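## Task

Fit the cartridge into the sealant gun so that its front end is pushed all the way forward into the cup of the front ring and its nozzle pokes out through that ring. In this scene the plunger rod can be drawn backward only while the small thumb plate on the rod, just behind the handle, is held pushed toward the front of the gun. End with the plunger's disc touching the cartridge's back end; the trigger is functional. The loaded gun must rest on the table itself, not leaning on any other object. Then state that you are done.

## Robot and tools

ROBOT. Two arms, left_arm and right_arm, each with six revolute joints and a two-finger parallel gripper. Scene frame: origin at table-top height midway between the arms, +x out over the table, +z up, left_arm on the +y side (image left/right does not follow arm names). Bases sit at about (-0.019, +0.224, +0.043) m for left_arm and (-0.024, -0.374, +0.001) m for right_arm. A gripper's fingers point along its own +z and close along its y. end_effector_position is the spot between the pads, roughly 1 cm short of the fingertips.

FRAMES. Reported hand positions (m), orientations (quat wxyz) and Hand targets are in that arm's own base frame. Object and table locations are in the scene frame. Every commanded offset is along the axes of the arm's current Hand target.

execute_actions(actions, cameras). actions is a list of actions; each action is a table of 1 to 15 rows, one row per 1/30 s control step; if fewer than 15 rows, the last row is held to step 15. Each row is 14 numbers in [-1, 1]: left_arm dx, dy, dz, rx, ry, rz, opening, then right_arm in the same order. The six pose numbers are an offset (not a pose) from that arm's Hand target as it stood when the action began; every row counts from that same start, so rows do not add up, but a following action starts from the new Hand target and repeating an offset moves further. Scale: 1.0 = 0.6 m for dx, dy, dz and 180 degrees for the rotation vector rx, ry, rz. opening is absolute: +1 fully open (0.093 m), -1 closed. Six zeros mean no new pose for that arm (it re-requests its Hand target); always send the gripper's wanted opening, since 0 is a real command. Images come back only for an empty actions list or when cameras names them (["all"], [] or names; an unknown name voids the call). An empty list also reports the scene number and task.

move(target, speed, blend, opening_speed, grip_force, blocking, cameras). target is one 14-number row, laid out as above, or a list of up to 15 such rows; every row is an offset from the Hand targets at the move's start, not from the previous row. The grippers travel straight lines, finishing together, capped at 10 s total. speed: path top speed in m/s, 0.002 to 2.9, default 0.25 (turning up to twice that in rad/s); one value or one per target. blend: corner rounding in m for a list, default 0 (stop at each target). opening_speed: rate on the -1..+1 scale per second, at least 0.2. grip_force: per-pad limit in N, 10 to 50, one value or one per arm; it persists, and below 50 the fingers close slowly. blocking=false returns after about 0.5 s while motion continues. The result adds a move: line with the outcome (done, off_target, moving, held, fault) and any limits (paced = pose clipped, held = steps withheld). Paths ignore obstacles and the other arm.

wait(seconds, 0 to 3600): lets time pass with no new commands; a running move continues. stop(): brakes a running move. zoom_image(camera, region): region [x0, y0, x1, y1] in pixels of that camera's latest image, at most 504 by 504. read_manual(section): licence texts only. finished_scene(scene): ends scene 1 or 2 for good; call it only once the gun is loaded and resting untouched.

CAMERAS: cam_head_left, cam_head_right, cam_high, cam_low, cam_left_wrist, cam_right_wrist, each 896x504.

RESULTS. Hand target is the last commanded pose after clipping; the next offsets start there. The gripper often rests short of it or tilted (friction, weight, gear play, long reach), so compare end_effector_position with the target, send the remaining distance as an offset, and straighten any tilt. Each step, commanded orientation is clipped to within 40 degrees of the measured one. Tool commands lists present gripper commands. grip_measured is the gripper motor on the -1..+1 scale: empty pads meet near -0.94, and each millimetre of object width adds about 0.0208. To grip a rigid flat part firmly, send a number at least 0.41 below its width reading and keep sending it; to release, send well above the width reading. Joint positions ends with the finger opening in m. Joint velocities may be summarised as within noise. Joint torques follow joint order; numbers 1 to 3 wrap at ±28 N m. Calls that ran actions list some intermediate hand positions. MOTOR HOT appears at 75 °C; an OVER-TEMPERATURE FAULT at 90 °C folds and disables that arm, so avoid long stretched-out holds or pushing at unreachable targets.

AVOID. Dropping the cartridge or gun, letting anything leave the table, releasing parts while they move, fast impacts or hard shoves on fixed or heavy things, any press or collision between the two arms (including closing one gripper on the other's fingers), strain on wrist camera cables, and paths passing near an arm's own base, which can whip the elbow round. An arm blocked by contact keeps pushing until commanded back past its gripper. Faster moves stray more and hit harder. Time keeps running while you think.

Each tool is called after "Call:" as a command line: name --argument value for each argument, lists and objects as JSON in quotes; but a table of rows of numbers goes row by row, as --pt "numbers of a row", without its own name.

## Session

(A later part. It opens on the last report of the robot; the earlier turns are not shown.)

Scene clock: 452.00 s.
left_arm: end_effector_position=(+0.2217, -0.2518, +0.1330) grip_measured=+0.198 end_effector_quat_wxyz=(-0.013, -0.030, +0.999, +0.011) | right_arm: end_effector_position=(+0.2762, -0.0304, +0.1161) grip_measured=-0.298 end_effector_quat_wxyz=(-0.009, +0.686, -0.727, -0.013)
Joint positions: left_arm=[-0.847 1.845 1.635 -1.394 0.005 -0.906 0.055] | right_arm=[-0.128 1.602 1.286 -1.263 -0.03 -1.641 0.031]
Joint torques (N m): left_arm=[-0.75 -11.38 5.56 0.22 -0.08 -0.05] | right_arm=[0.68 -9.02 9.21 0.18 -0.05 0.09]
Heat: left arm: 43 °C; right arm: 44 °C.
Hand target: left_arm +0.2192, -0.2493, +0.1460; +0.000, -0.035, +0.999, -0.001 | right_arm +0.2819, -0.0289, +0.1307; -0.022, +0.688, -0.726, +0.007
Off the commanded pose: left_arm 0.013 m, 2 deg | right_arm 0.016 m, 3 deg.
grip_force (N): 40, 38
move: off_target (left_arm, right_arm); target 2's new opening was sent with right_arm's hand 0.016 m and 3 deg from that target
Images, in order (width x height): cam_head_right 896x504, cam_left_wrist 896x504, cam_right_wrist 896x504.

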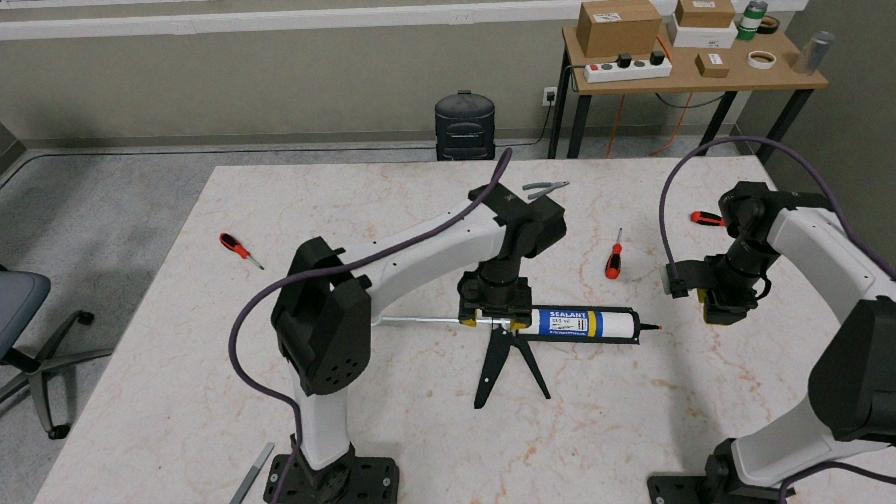

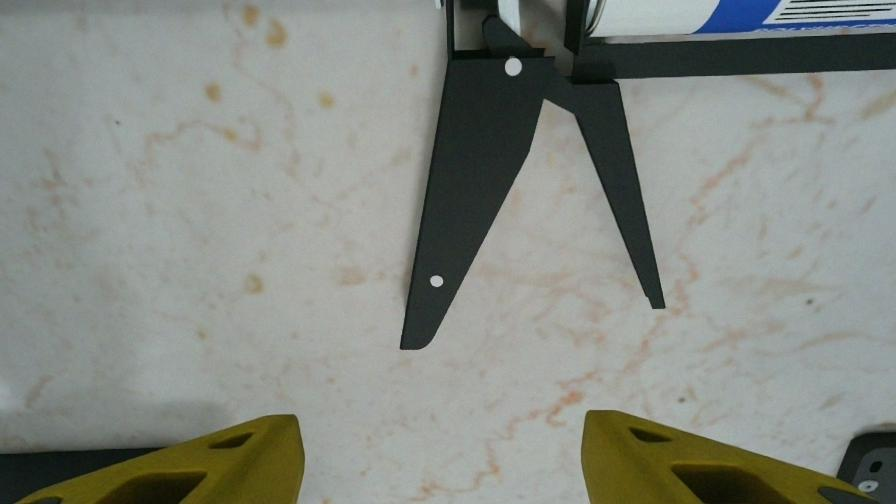

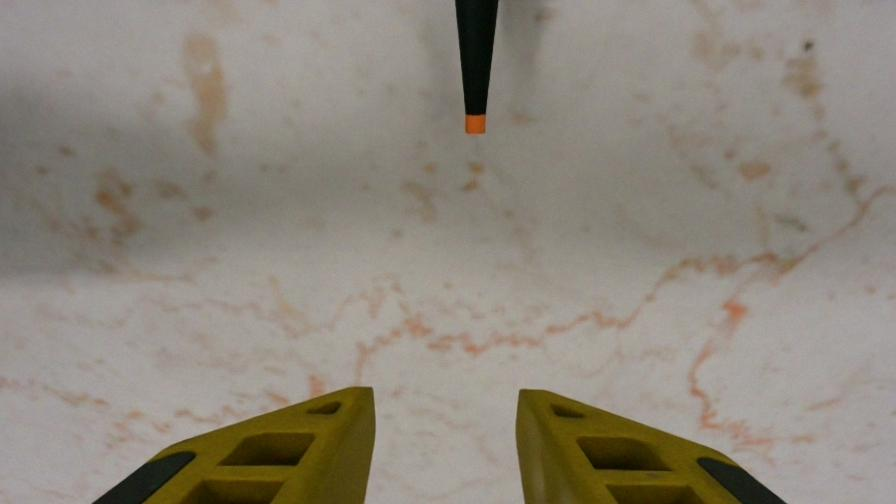

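Call:
move --pt "0.003 0.09 0.1 0 0 0 -1 -0.332 0.163 0 0 0 0.457 1" --pt "0.003 0.09 0.24 0 0 0 -1 -0.332 0.163 0 0 0 0.457 1" --speed 0.25 --cameras '["all"]'

Scene clock: 460.30 s.
left_arm: end_effector_position=(+0.2085, -0.1959, +0.0049) grip_measured=-0.991 end_effector_quat_wxyz=(-0.006, -0.032, +0.999, +0.003) | right_arm: end_effector_position=(+0.1881, +0.1727, +0.1241) grip_measured=+1.000 end_effector_quat_wxyz=(+0.006, -0.047, +0.999, +0.012)
Joint positions: left_arm=[-0.751 1.762 1.002 -0.822 0.005 -0.815 0] | right_arm=[0.736 1.485 1.205 -1.267 -0.01 0.642 0.093]
Joint torques (N m): left_arm=[0.39 -6.01 4.93 0.52 -0.06 0.11] | right_arm=[0.64 -5.01 9.44 0.36 0.16 0.11]
Heat: left arm: 43 °C; right arm: 44 °C.
Hand target: left_arm +0.2136, -0.1957, +0.0019; +0.000, -0.035, +0.999, -0.001 | right_arm +0.1950, +0.1753, +0.1313; +0.021, -0.041, +0.999, +0.009
Off the commanded pose: left_arm 0.006 m, 1 deg | right_arm 0.010 m, 2 deg.
grip_force (N): 40, 38
move: done

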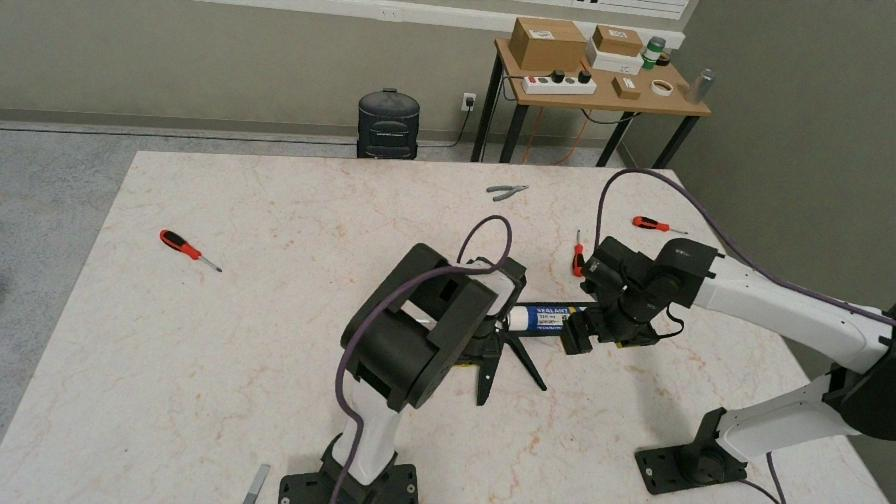

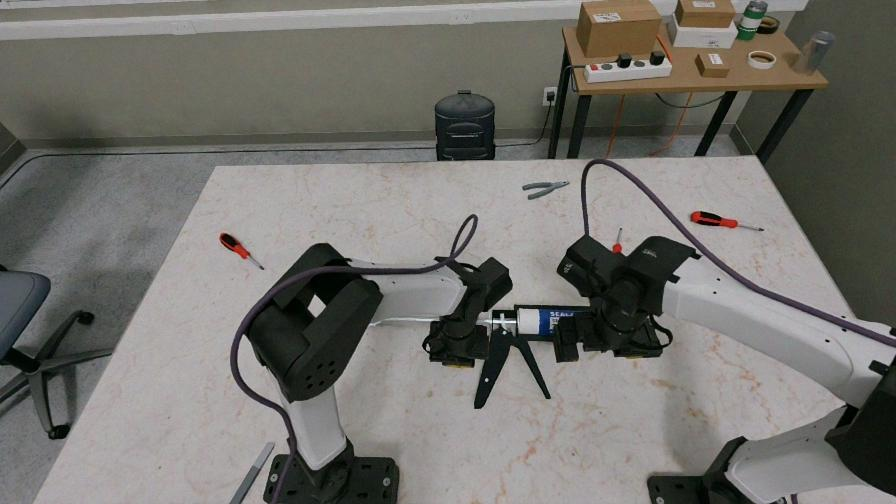

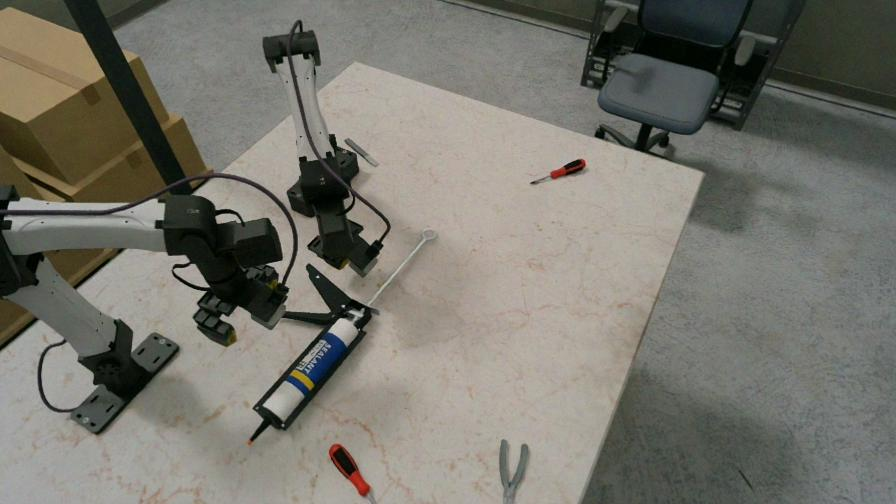

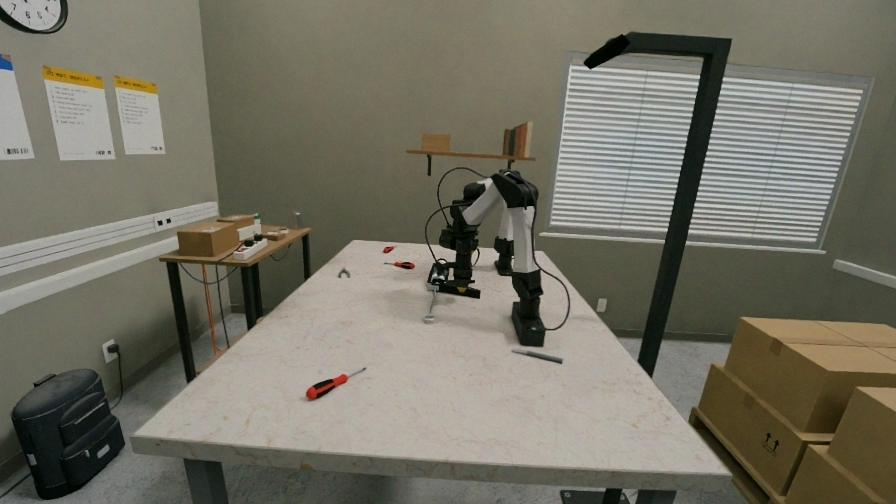

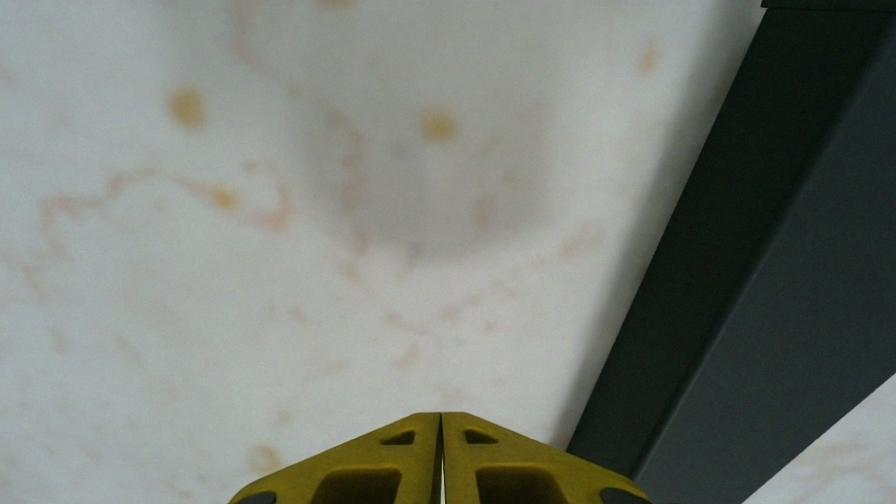

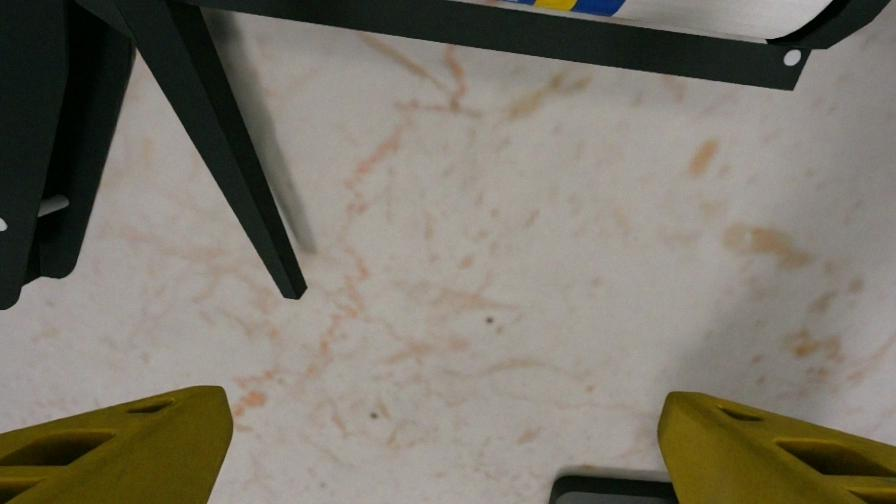

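Call:
move --target '[0.032,0,0.048,0,0,0,-1, 0.0024,-0.03,0.107,0,0,0,0.1]' --speed 0.15 --cameras '["cam_left_wrist","cam_right_wrist","cam_head_right"]'

Scene clock: 464.57 s.
left_arm: end_effector_position=(+0.1921, -0.1950, -0.0241) grip_measured=-0.991 end_effector_quat_wxyz=(-0.006, -0.030, +1.000, +0.003) | right_arm: end_effector_position=(+0.1920, +0.1587, +0.0699) grip_measured=+0.102 end_effector_quat_wxyz=(+0.010, -0.037, +0.999, +0.014)
Joint positions: left_arm=[-0.79 1.785 0.893 -0.69 0.005 -0.851 0] | right_arm=[0.684 1.485 0.987 -1.041 -0.01 0.609 0.05]
Joint torques (N m): left_arm=[-0.77 -5.82 4.52 0.53 -0.07 -0.05] | right_arm=[-0.57 -4.81 5.75 0.77 0.13 -0.16]
Heat: left arm: 42 °C; right arm: 44 °C.
Hand target: left_arm +0.1944, -0.1971, -0.0269; +0.000, -0.035, +0.999, -0.001 | right_arm +0.1976, +0.1585, +0.0668; +0.021, -0.041, +0.999, +0.009
Off the commanded pose: left_arm 0.004 m, 1 deg | right_arm 0.006 m, 1 deg.
grip_force (N): 40, 38
move: done
Images, in order (width x height): cam_head_right 896x504, cam_left_wrist 896x504, cam_right_wrist 896x504.

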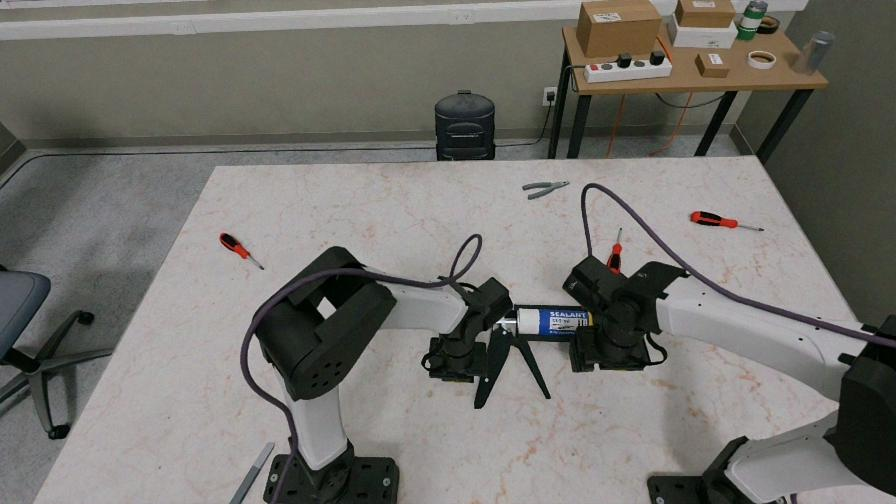

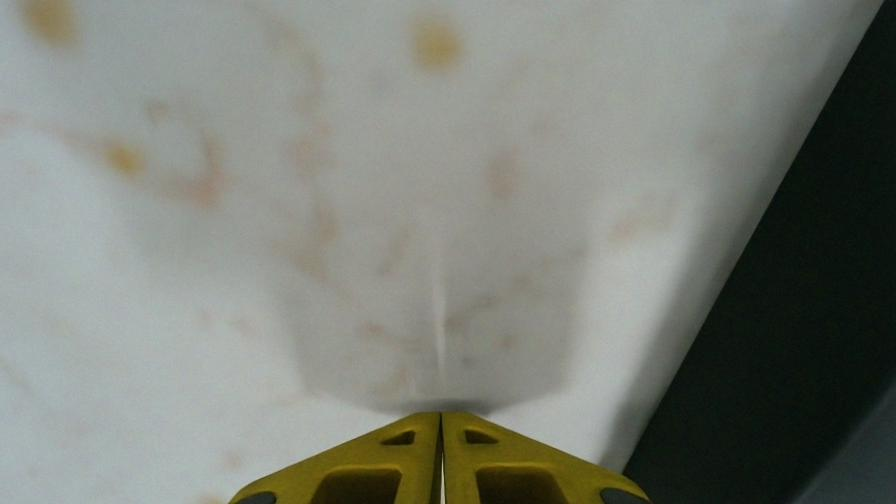

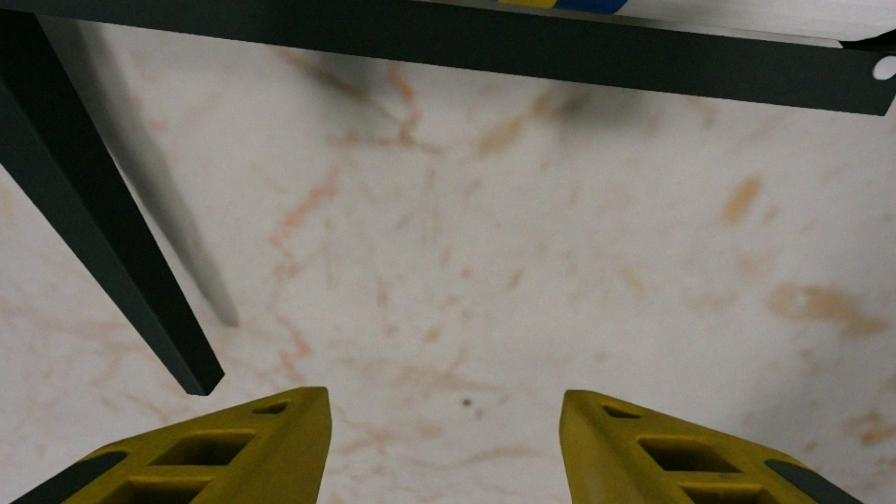

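Call:
move --target '[0,0,0,0,0,0,-1, 0.0024,-0.003,0.062,0,0,0,0.1]' --speed 0.1 --cameras '["cam_right_wrist","cam_high"]'

Call:
zoom_image --camera "cam_high" --region '[180, 200, 420, 440]'

Scene clock: 466.63 s.
left_arm: end_effector_position=(+0.1921, -0.1950, -0.0241) grip_measured=-0.991 end_effector_quat_wxyz=(-0.006, -0.030, +1.000, +0.003) | right_arm: end_effector_position=(+0.1919, +0.1586, +0.0325) grip_measured=+0.102 end_effector_quat_wxyz=(+0.009, -0.040, +0.999, +0.013)
Joint positions: left_arm=[-0.79 1.785 0.893 -0.69 0.005 -0.851 0] | right_arm=[0.684 1.537 0.878 -0.881 -0.01 0.605 0.05]
Joint torques (N m): left_arm=[-0.77 -5.85 4.56 0.54 -0.07 -0.05] | right_arm=[-0.49 -5.05 5.44 0.75 0.13 -0.16]
Heat: left arm: 42 °C; right arm: 44 °C.
Hand target: left_arm +0.1944, -0.1971, -0.0269; +0.000, -0.035, +0.999, -0.001 | right_arm +0.1978, +0.1573, +0.0296; +0.021, -0.041, +0.999, +0.009
Off the commanded pose: left_arm 0.004 m, 1 deg | right_arm 0.007 m, 1 deg.
grip_force (N): 40, 38
move: done
Images, in order (width x height): cam_high 896x504, cam_right_wrist 896x504.

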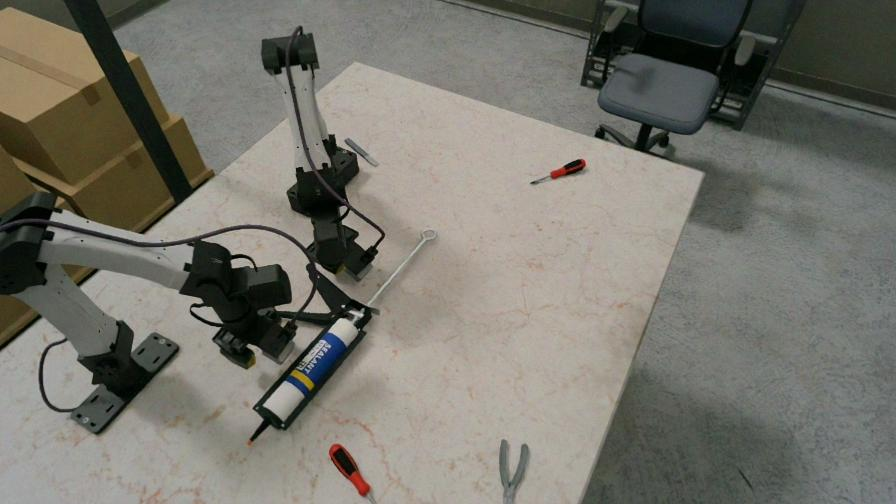

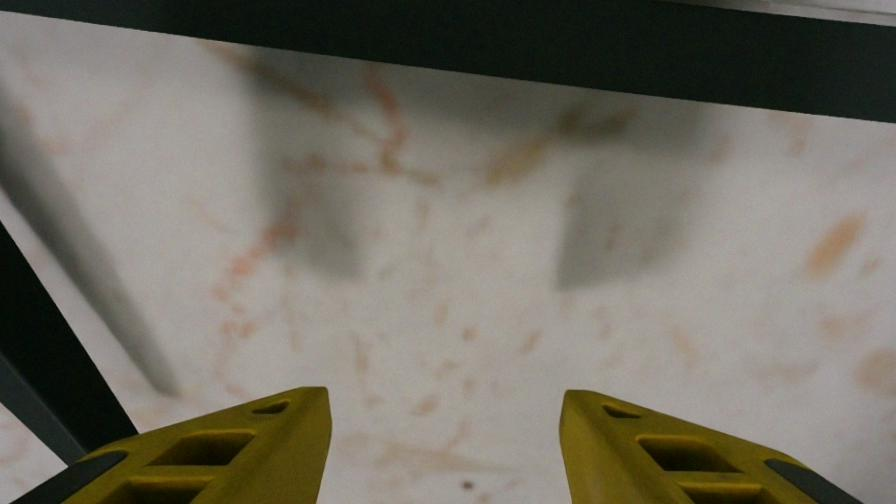

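Scaled by 2.100.

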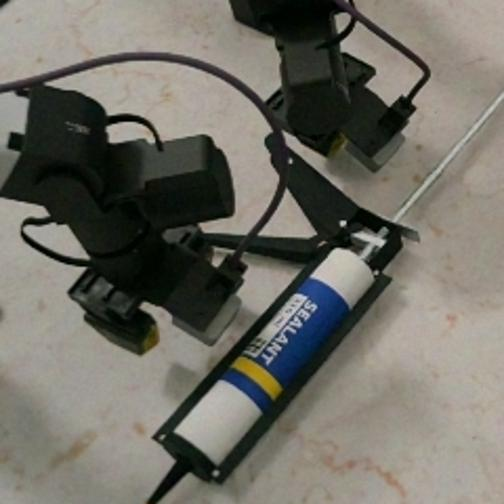

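Call:
move --pt "0 -0.025 0 0 0 0 -1 0 0.02 0 0 0 0 0.1" --pt "0 -0.025 0 0 0 0 -1 0 0.06 0 0 0 0 0.1" --speed 0.05 --cameras '["cam_right_wrist","cam_left_wrist","cam_head_right"]'

Call:
zoom_image --camera "cam_head_right" --region '[440, 280, 660, 420]'

Scene clock: 469.23 s.
left_arm: end_effector_position=(+0.1891, -0.1975, -0.0291) grip_measured=-0.991 end_effector_quat_wxyz=(-0.010, -0.037, +0.999, +0.015) | right_arm: end_effector_position=(+0.1808, +0.1844, +0.0245) grip_measured=+0.102 end_effector_quat_wxyz=(-0.004, -0.049, +0.999, +0.002)
Joint positions: left_arm=[-0.81 1.816 0.907 -0.696 -0.004 -0.884 0] | right_arm=[0.79 1.617 0.924 -0.881 -0.009 0.691 0.05]
Joint torques (N m): left_arm=[-1.11 -5.45 7.98 0.45 -0.07 -0.05] | right_arm=[0.55 -5.63 8.73 0.63 0.18 0.11]
Heat: left arm: 42 °C; right arm: 44 °C.
Hand target: left_arm +0.1955, -0.2120, -0.0269; +0.000, -0.035, +0.999, -0.001 | right_arm +0.1949, +0.1932, +0.0302; +0.021, -0.041, +0.999, +0.009
Off the commanded pose: left_arm 0.016 m, 2 deg | right_arm 0.018 m, 3 deg.
grip_force (N): 40, 38
move: off_target (left_arm, right_arm)
Images, in order (width x height): cam_head_right 896x504, cam_left_wrist 896x504, cam_right_wrist 896x504.

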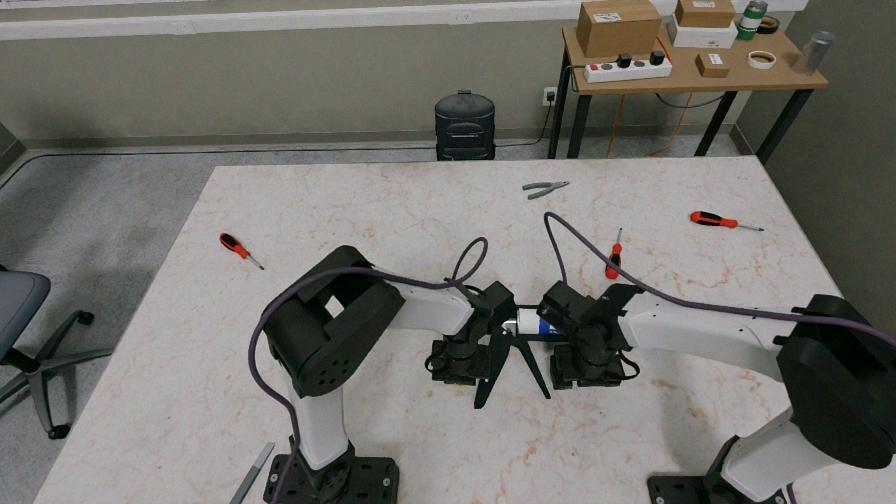

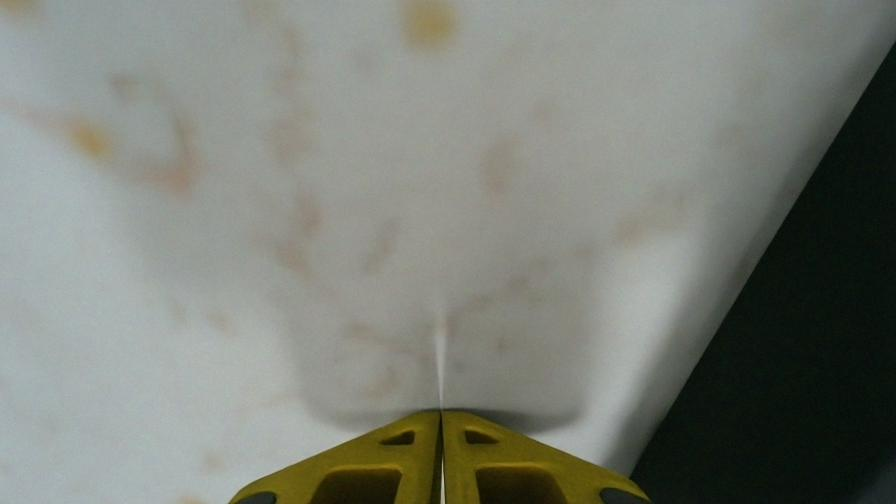

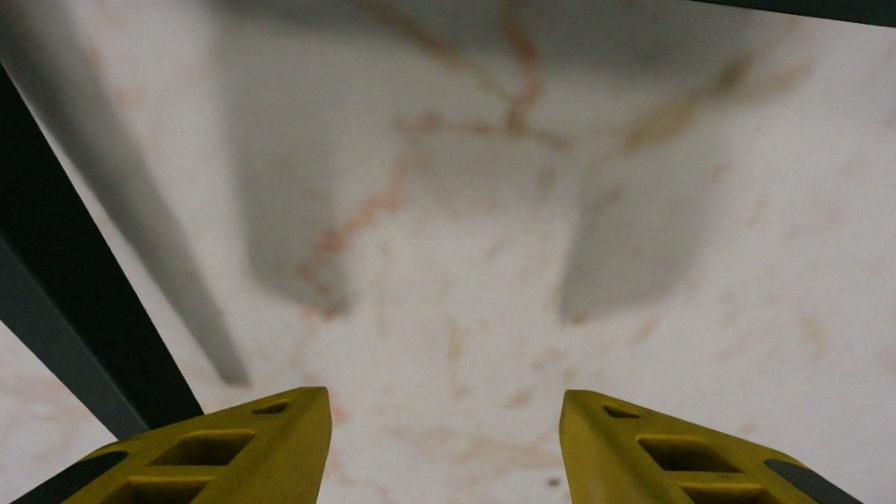

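Scaled by 2.291.

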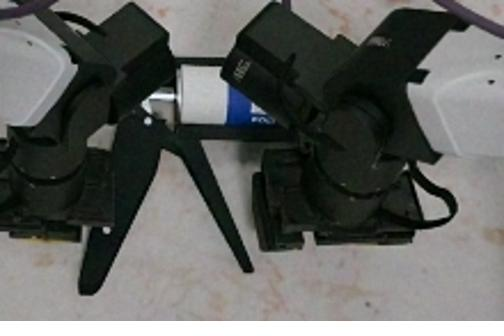

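Call:
execute_actions --actions '[]' --cameras '["cam_head_right","cam_high","cam_left_wrist","cam_right_wrist"]'

Scene clock: 470.70 s.
left_arm: end_effector_position=(+0.1891, -0.1975, -0.0291) grip_measured=-0.991 end_effector_quat_wxyz=(-0.010, -0.037, +0.999, +0.015) | right_arm: end_effector_position=(+0.1808, +0.1844, +0.0245) grip_measured=+0.102 end_effector_quat_wxyz=(-0.004, -0.049, +0.999, +0.002)
Joint positions: left_arm=[-0.81 1.816 0.907 -0.696 -0.004 -0.884 0] | right_arm=[0.79 1.617 0.924 -0.881 -0.009 0.691 0.05]
Joint velocities: within noise
Joint torques (N m): left_arm=[-1.11 -5.44 8.02 0.45 -0.08 -0.04] | right_arm=[0.57 -5.68 8.64 0.63 0.17 0.1]
Heat: left arm: 41 °C; right arm: 44 °C.
Hand target: left_arm +0.1955, -0.2120, -0.0269; +0.000, -0.035, +0.999, -0.001 | right_arm +0.1949, +0.1932, +0.0302; +0.021, -0.041, +0.999, +0.009
Tool commands: left_gripper/opening=-1.0 right_gripper/opening=+0.1
Off the commanded pose: left_arm 0.016 m, 2 deg | right_arm 0.018 m, 3 deg.
grip_force (N): 40, 38
Images, in order (width x height): cam_head_right 896x504, cam_high 896x504, cam_left_wrist 896x504, cam_right_wrist 896x504.

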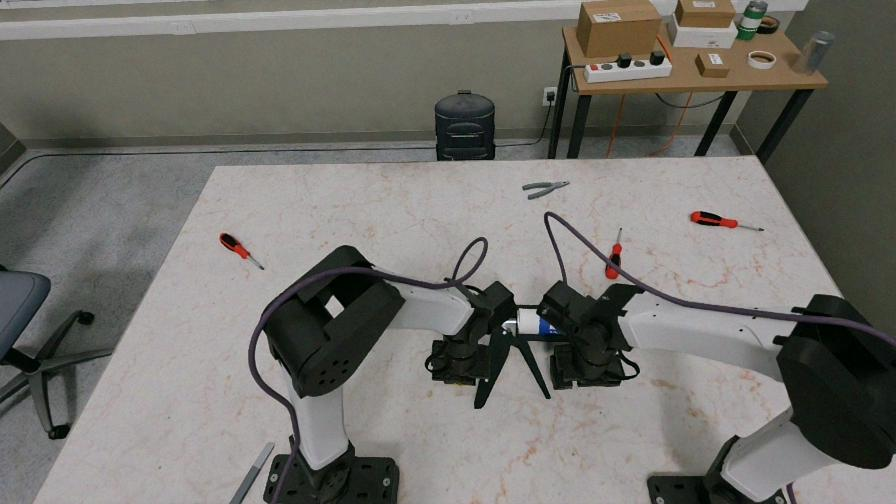

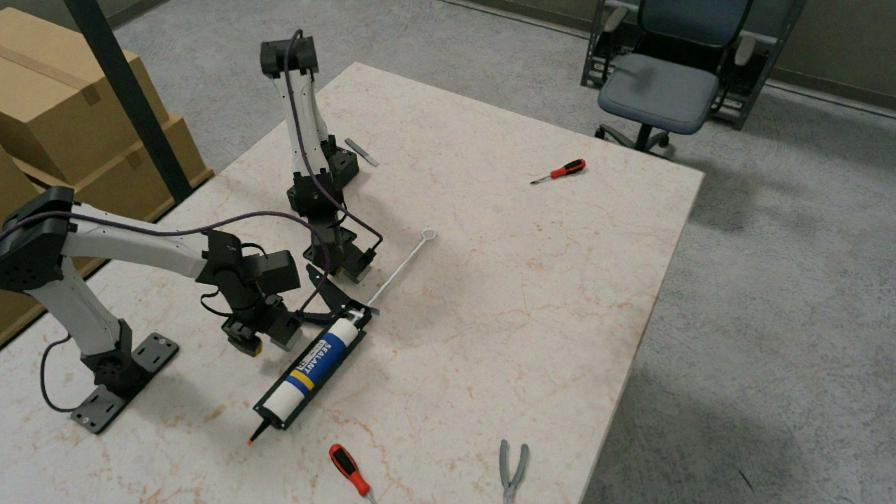

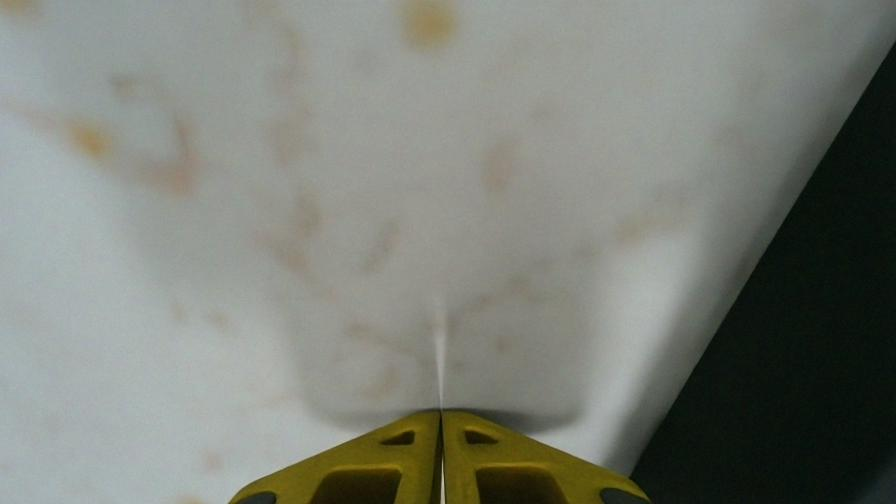

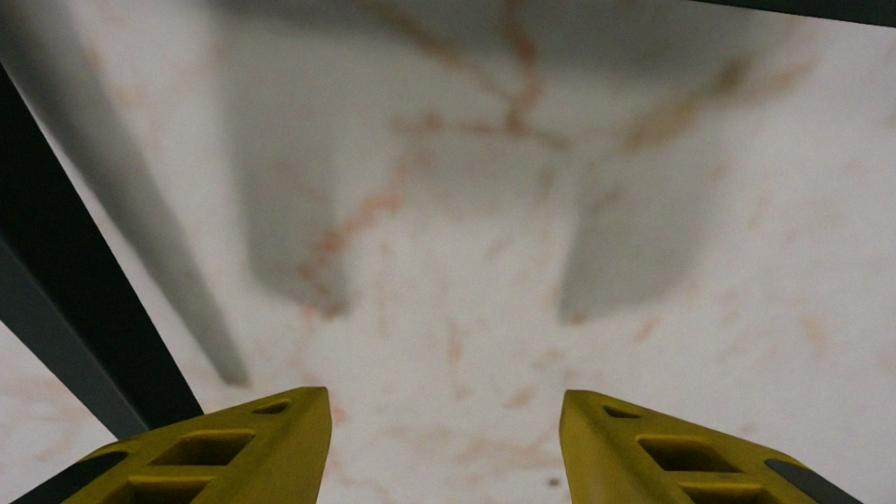

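Call:
move --target '[0,-0.0167,-0.0067,0,0,0,-1,-0.01,0.0167,-0.01,0,0,0,0.1]' --speed 0.06 --cameras '["cam_left_wrist","cam_right_wrist"]'

Call:
zoom_image --camera "cam_left_wrist" --region '[446, 200, 896, 504]'

Scene clock: 472.00 s.
left_arm: end_effector_position=(+0.1869, -0.2023, -0.0288) grip_measured=-0.991 end_effector_quat_wxyz=(-0.013, -0.033, +0.999, +0.011) | right_arm: end_effector_position=(+0.1841, +0.1877, +0.0262) grip_measured=+0.102 end_effector_quat_wxyz=(-0.001, -0.048, +0.999, +0.005)
Joint positions: left_arm=[-0.822 1.82 0.914 -0.698 0.005 -0.888 0] | right_arm=[0.79 1.623 0.938 -0.88 -0.009 0.694 0.05]
Joint torques (N m): left_arm=[0.03 -7.21 5.09 0.32 -0.08 0.04] | right_arm=[-0.03 -7.25 5.76 0.42 0 -0.07]
Heat: left arm: 41 °C; right arm: 44 °C.
Hand target: left_arm +0.1904, -0.2036, -0.0264; -0.006, -0.036, +0.999, +0.007 (not the last commanded pose) | right_arm +0.1862, +0.1876, +0.0279; +0.005, -0.045, +0.999, +0.007 (not the last commanded pose)
Off the commanded pose: left_arm 0.023 m, 2 deg | right_arm 0.025 m, 3 deg.
grip_force (N): 40, 38
move: held (left_arm, right_arm; a check stopped the path); limits=held
pose unreachable (left arm): on one or more control steps of this call, first in action 0 (counted from 0), this arm could not follow its commanded pose, so it was not sent that pose on those steps. It may still have moved: this result reports where it is.
cause: moving toward the commanded pose would bring a part of the arm too close to another arm (this arm's wrist (the part past joint 4) and the right arm's wrist (the part past joint 4), along the way the arms are being sent, or toward where that arm still pushes).
pose unreachable (right arm): on one or more control steps of this call, first in action 0 (counted from 0), this arm could not follow its commanded pose, so it was not sent that pose on those steps. It may still have moved: this result reports where it is.
cause: moving toward the commanded pose would bring a part of the arm too close to another arm (this arm's wrist (the part past joint 4) and the left arm's wrist (the part past joint 4), along the way the arms are being sent, or toward where that arm still pushes).

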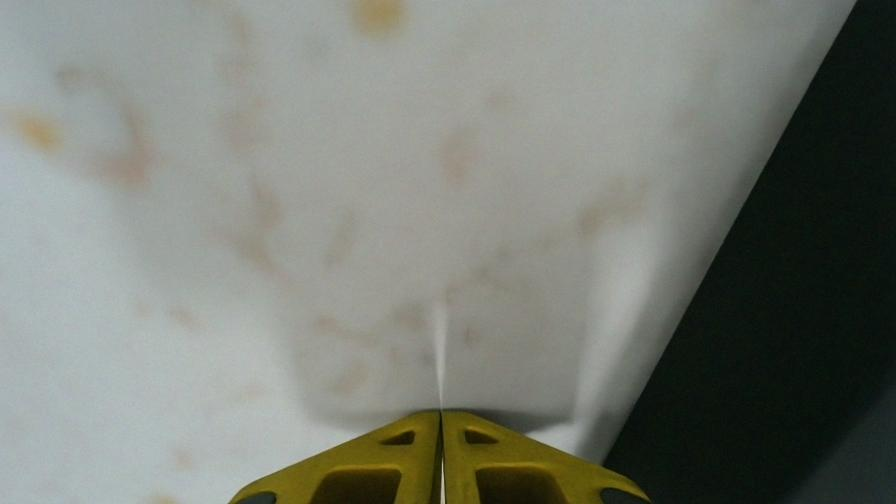

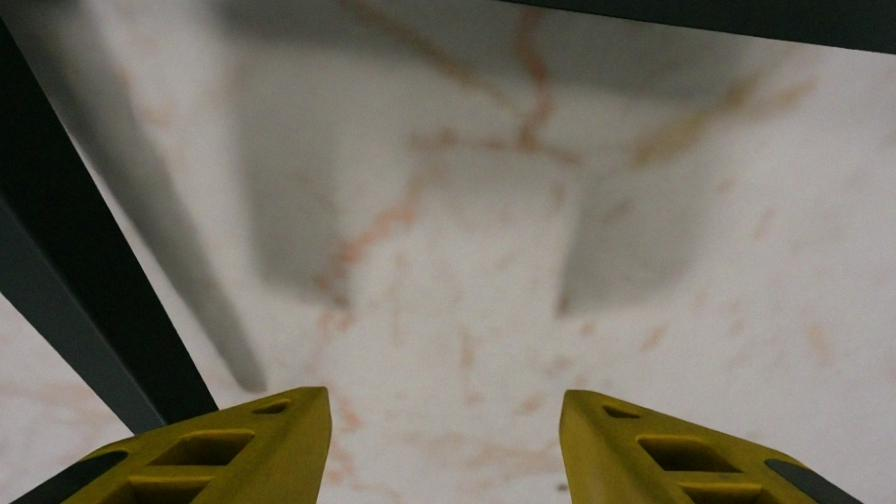

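Scaled by 1.120.

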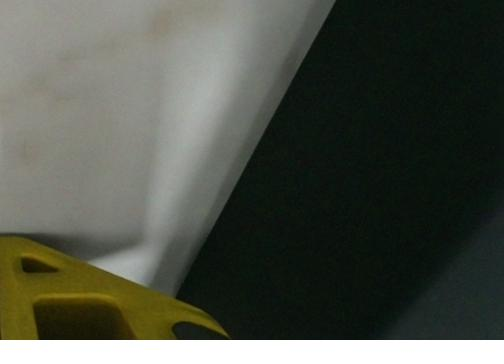

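Call:
move --target '[0,0.1667,-0.1,0,0,0,-1,0,-0.1667,-0.05,0,0,0,0.1]' --speed 0.2 --cameras '["cam_head_left","cam_head_right","cam_high","cam_right_wrist","cam_left_wrist"]'

Call:
zoom_image --camera "cam_head_right" --region '[440, 260, 660, 420]'

Call:
zoom_image --camera "cam_head_left" --region '[440, 260, 660, 420]'

Call:
zoom_image --camera "cam_high" --region '[220, 220, 450, 450]'

Scene clock: 476.00 s.
left_arm: end_effector_position=(+0.1807, -0.1055, +0.0282) grip_measured=-0.991 end_effector_quat_wxyz=(-0.020, -0.037, +0.999, +0.010) | right_arm: end_effector_position=(+0.1956, +0.0882, +0.0527) grip_measured=+0.102 end_effector_quat_wxyz=(-0.001, -0.042, +0.999, +0.004)
Joint positions: left_arm=[-0.524 1.46 0.788 -0.943 0.005 -0.598 0] | right_arm=[0.417 1.398 0.842 -1.013 -0.009 0.333 0.05]
Joint torques (N m): left_arm=[0.38 -6.35 6.02 0.21 -0.11 0.11] | right_arm=[-0.51 -6.53 5.96 0.31 -0.06 -0.17]
Heat: left arm: 41 °C; right arm: 44 °C.
Hand target: left_arm +0.1839, -0.1046, +0.0350; -0.006, -0.036, +0.999, +0.007 | right_arm +0.1949, +0.0876, +0.0565; +0.005, -0.045, +0.999, +0.007
Off the commanded pose: left_arm 0.008 m, 2 deg | right_arm 0.004 m, 1 deg.
grip_force (N): 40, 38
move: done
Images, in order (width x height): cam_head_left 896x504, cam_head_right 896x504, cam_high 896x504, cam_left_wrist 896x504, cam_right_wrist 896x504.

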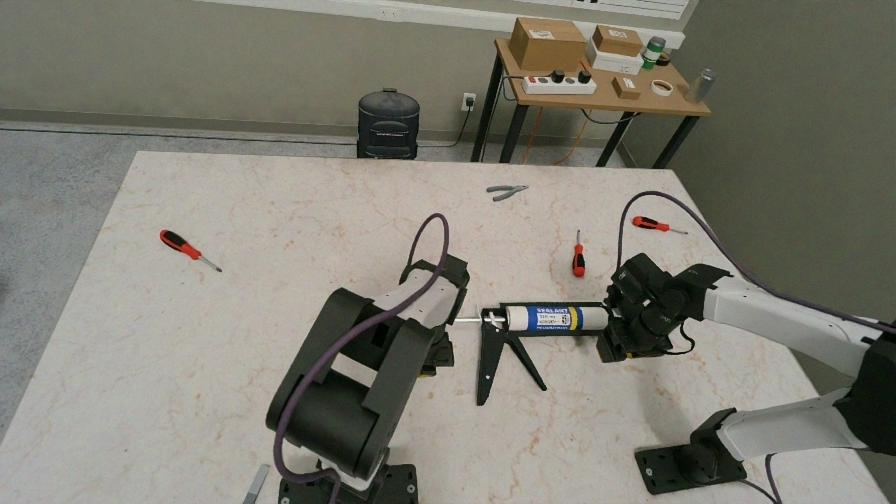

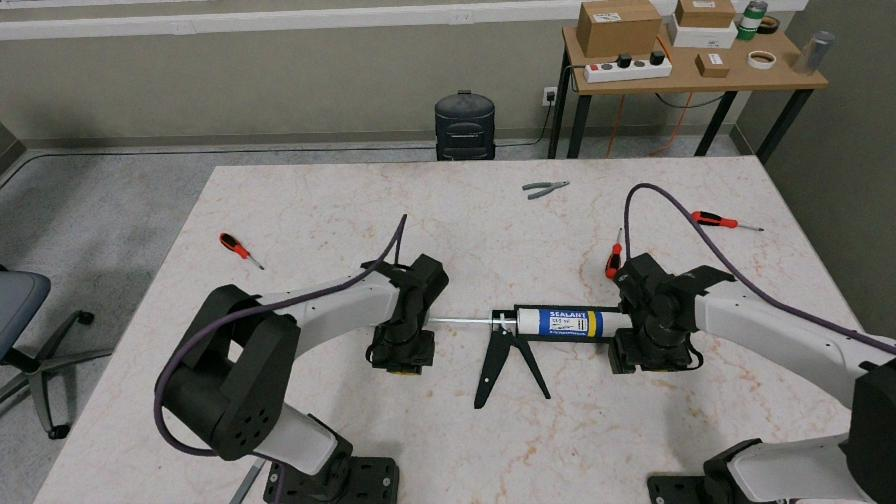

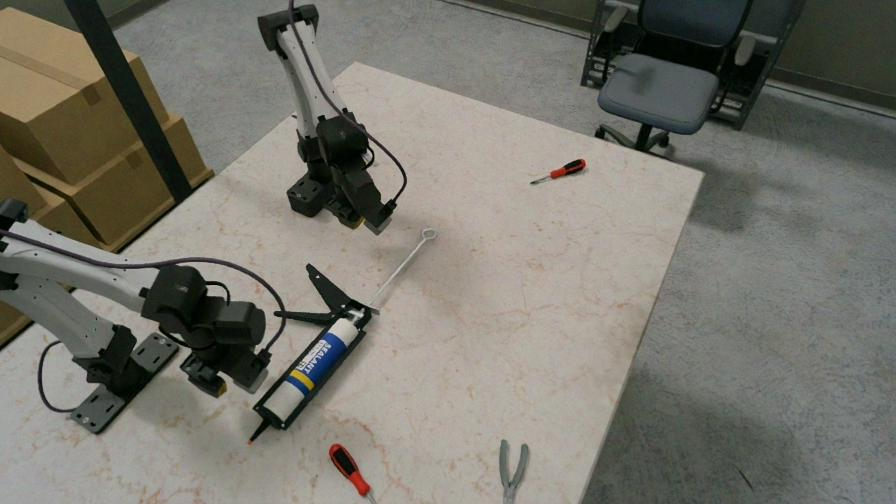

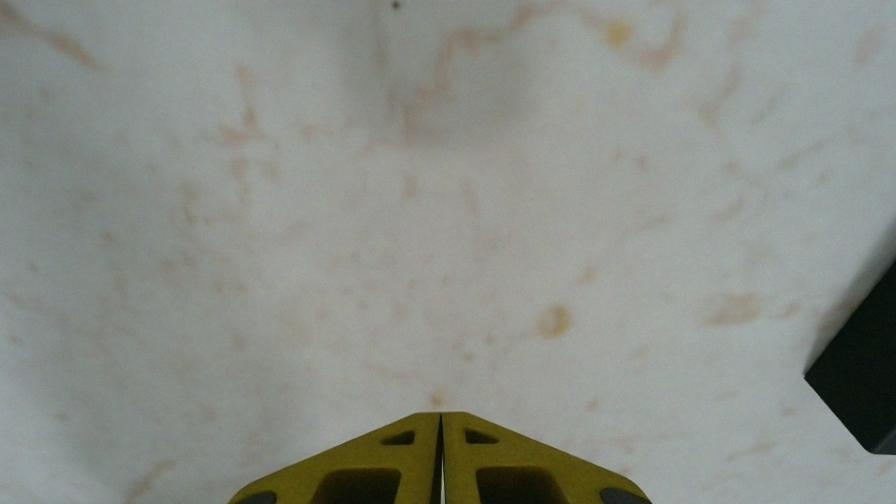

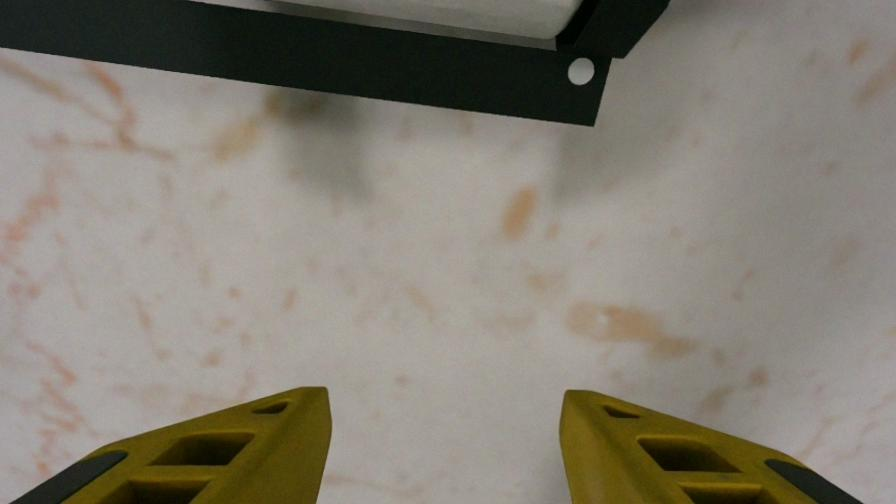

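Scaled by 2.291.

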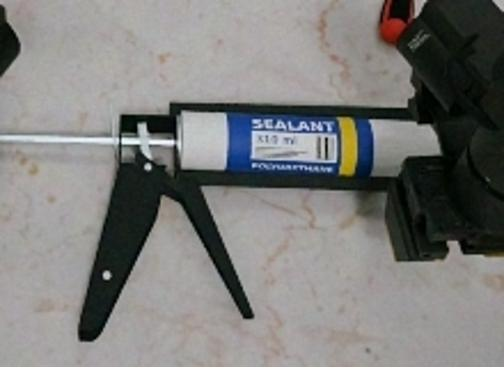

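Scaled by 2.291.

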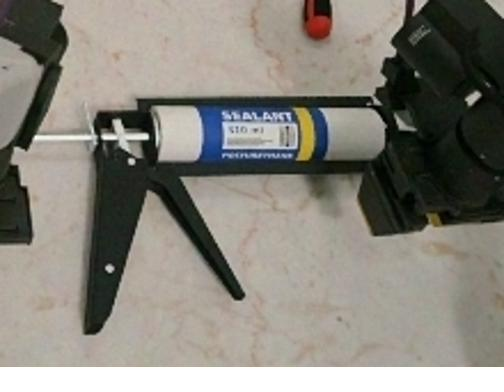

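Scaled by 2.191.

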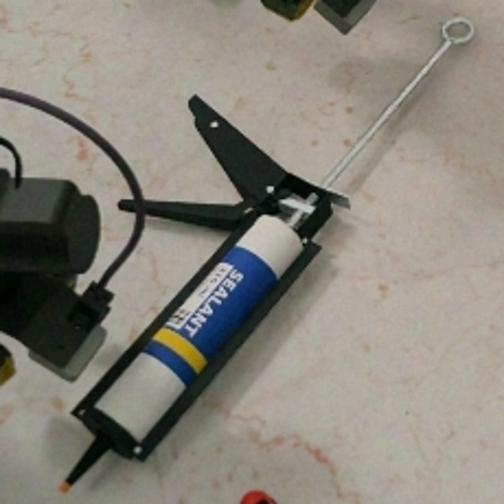

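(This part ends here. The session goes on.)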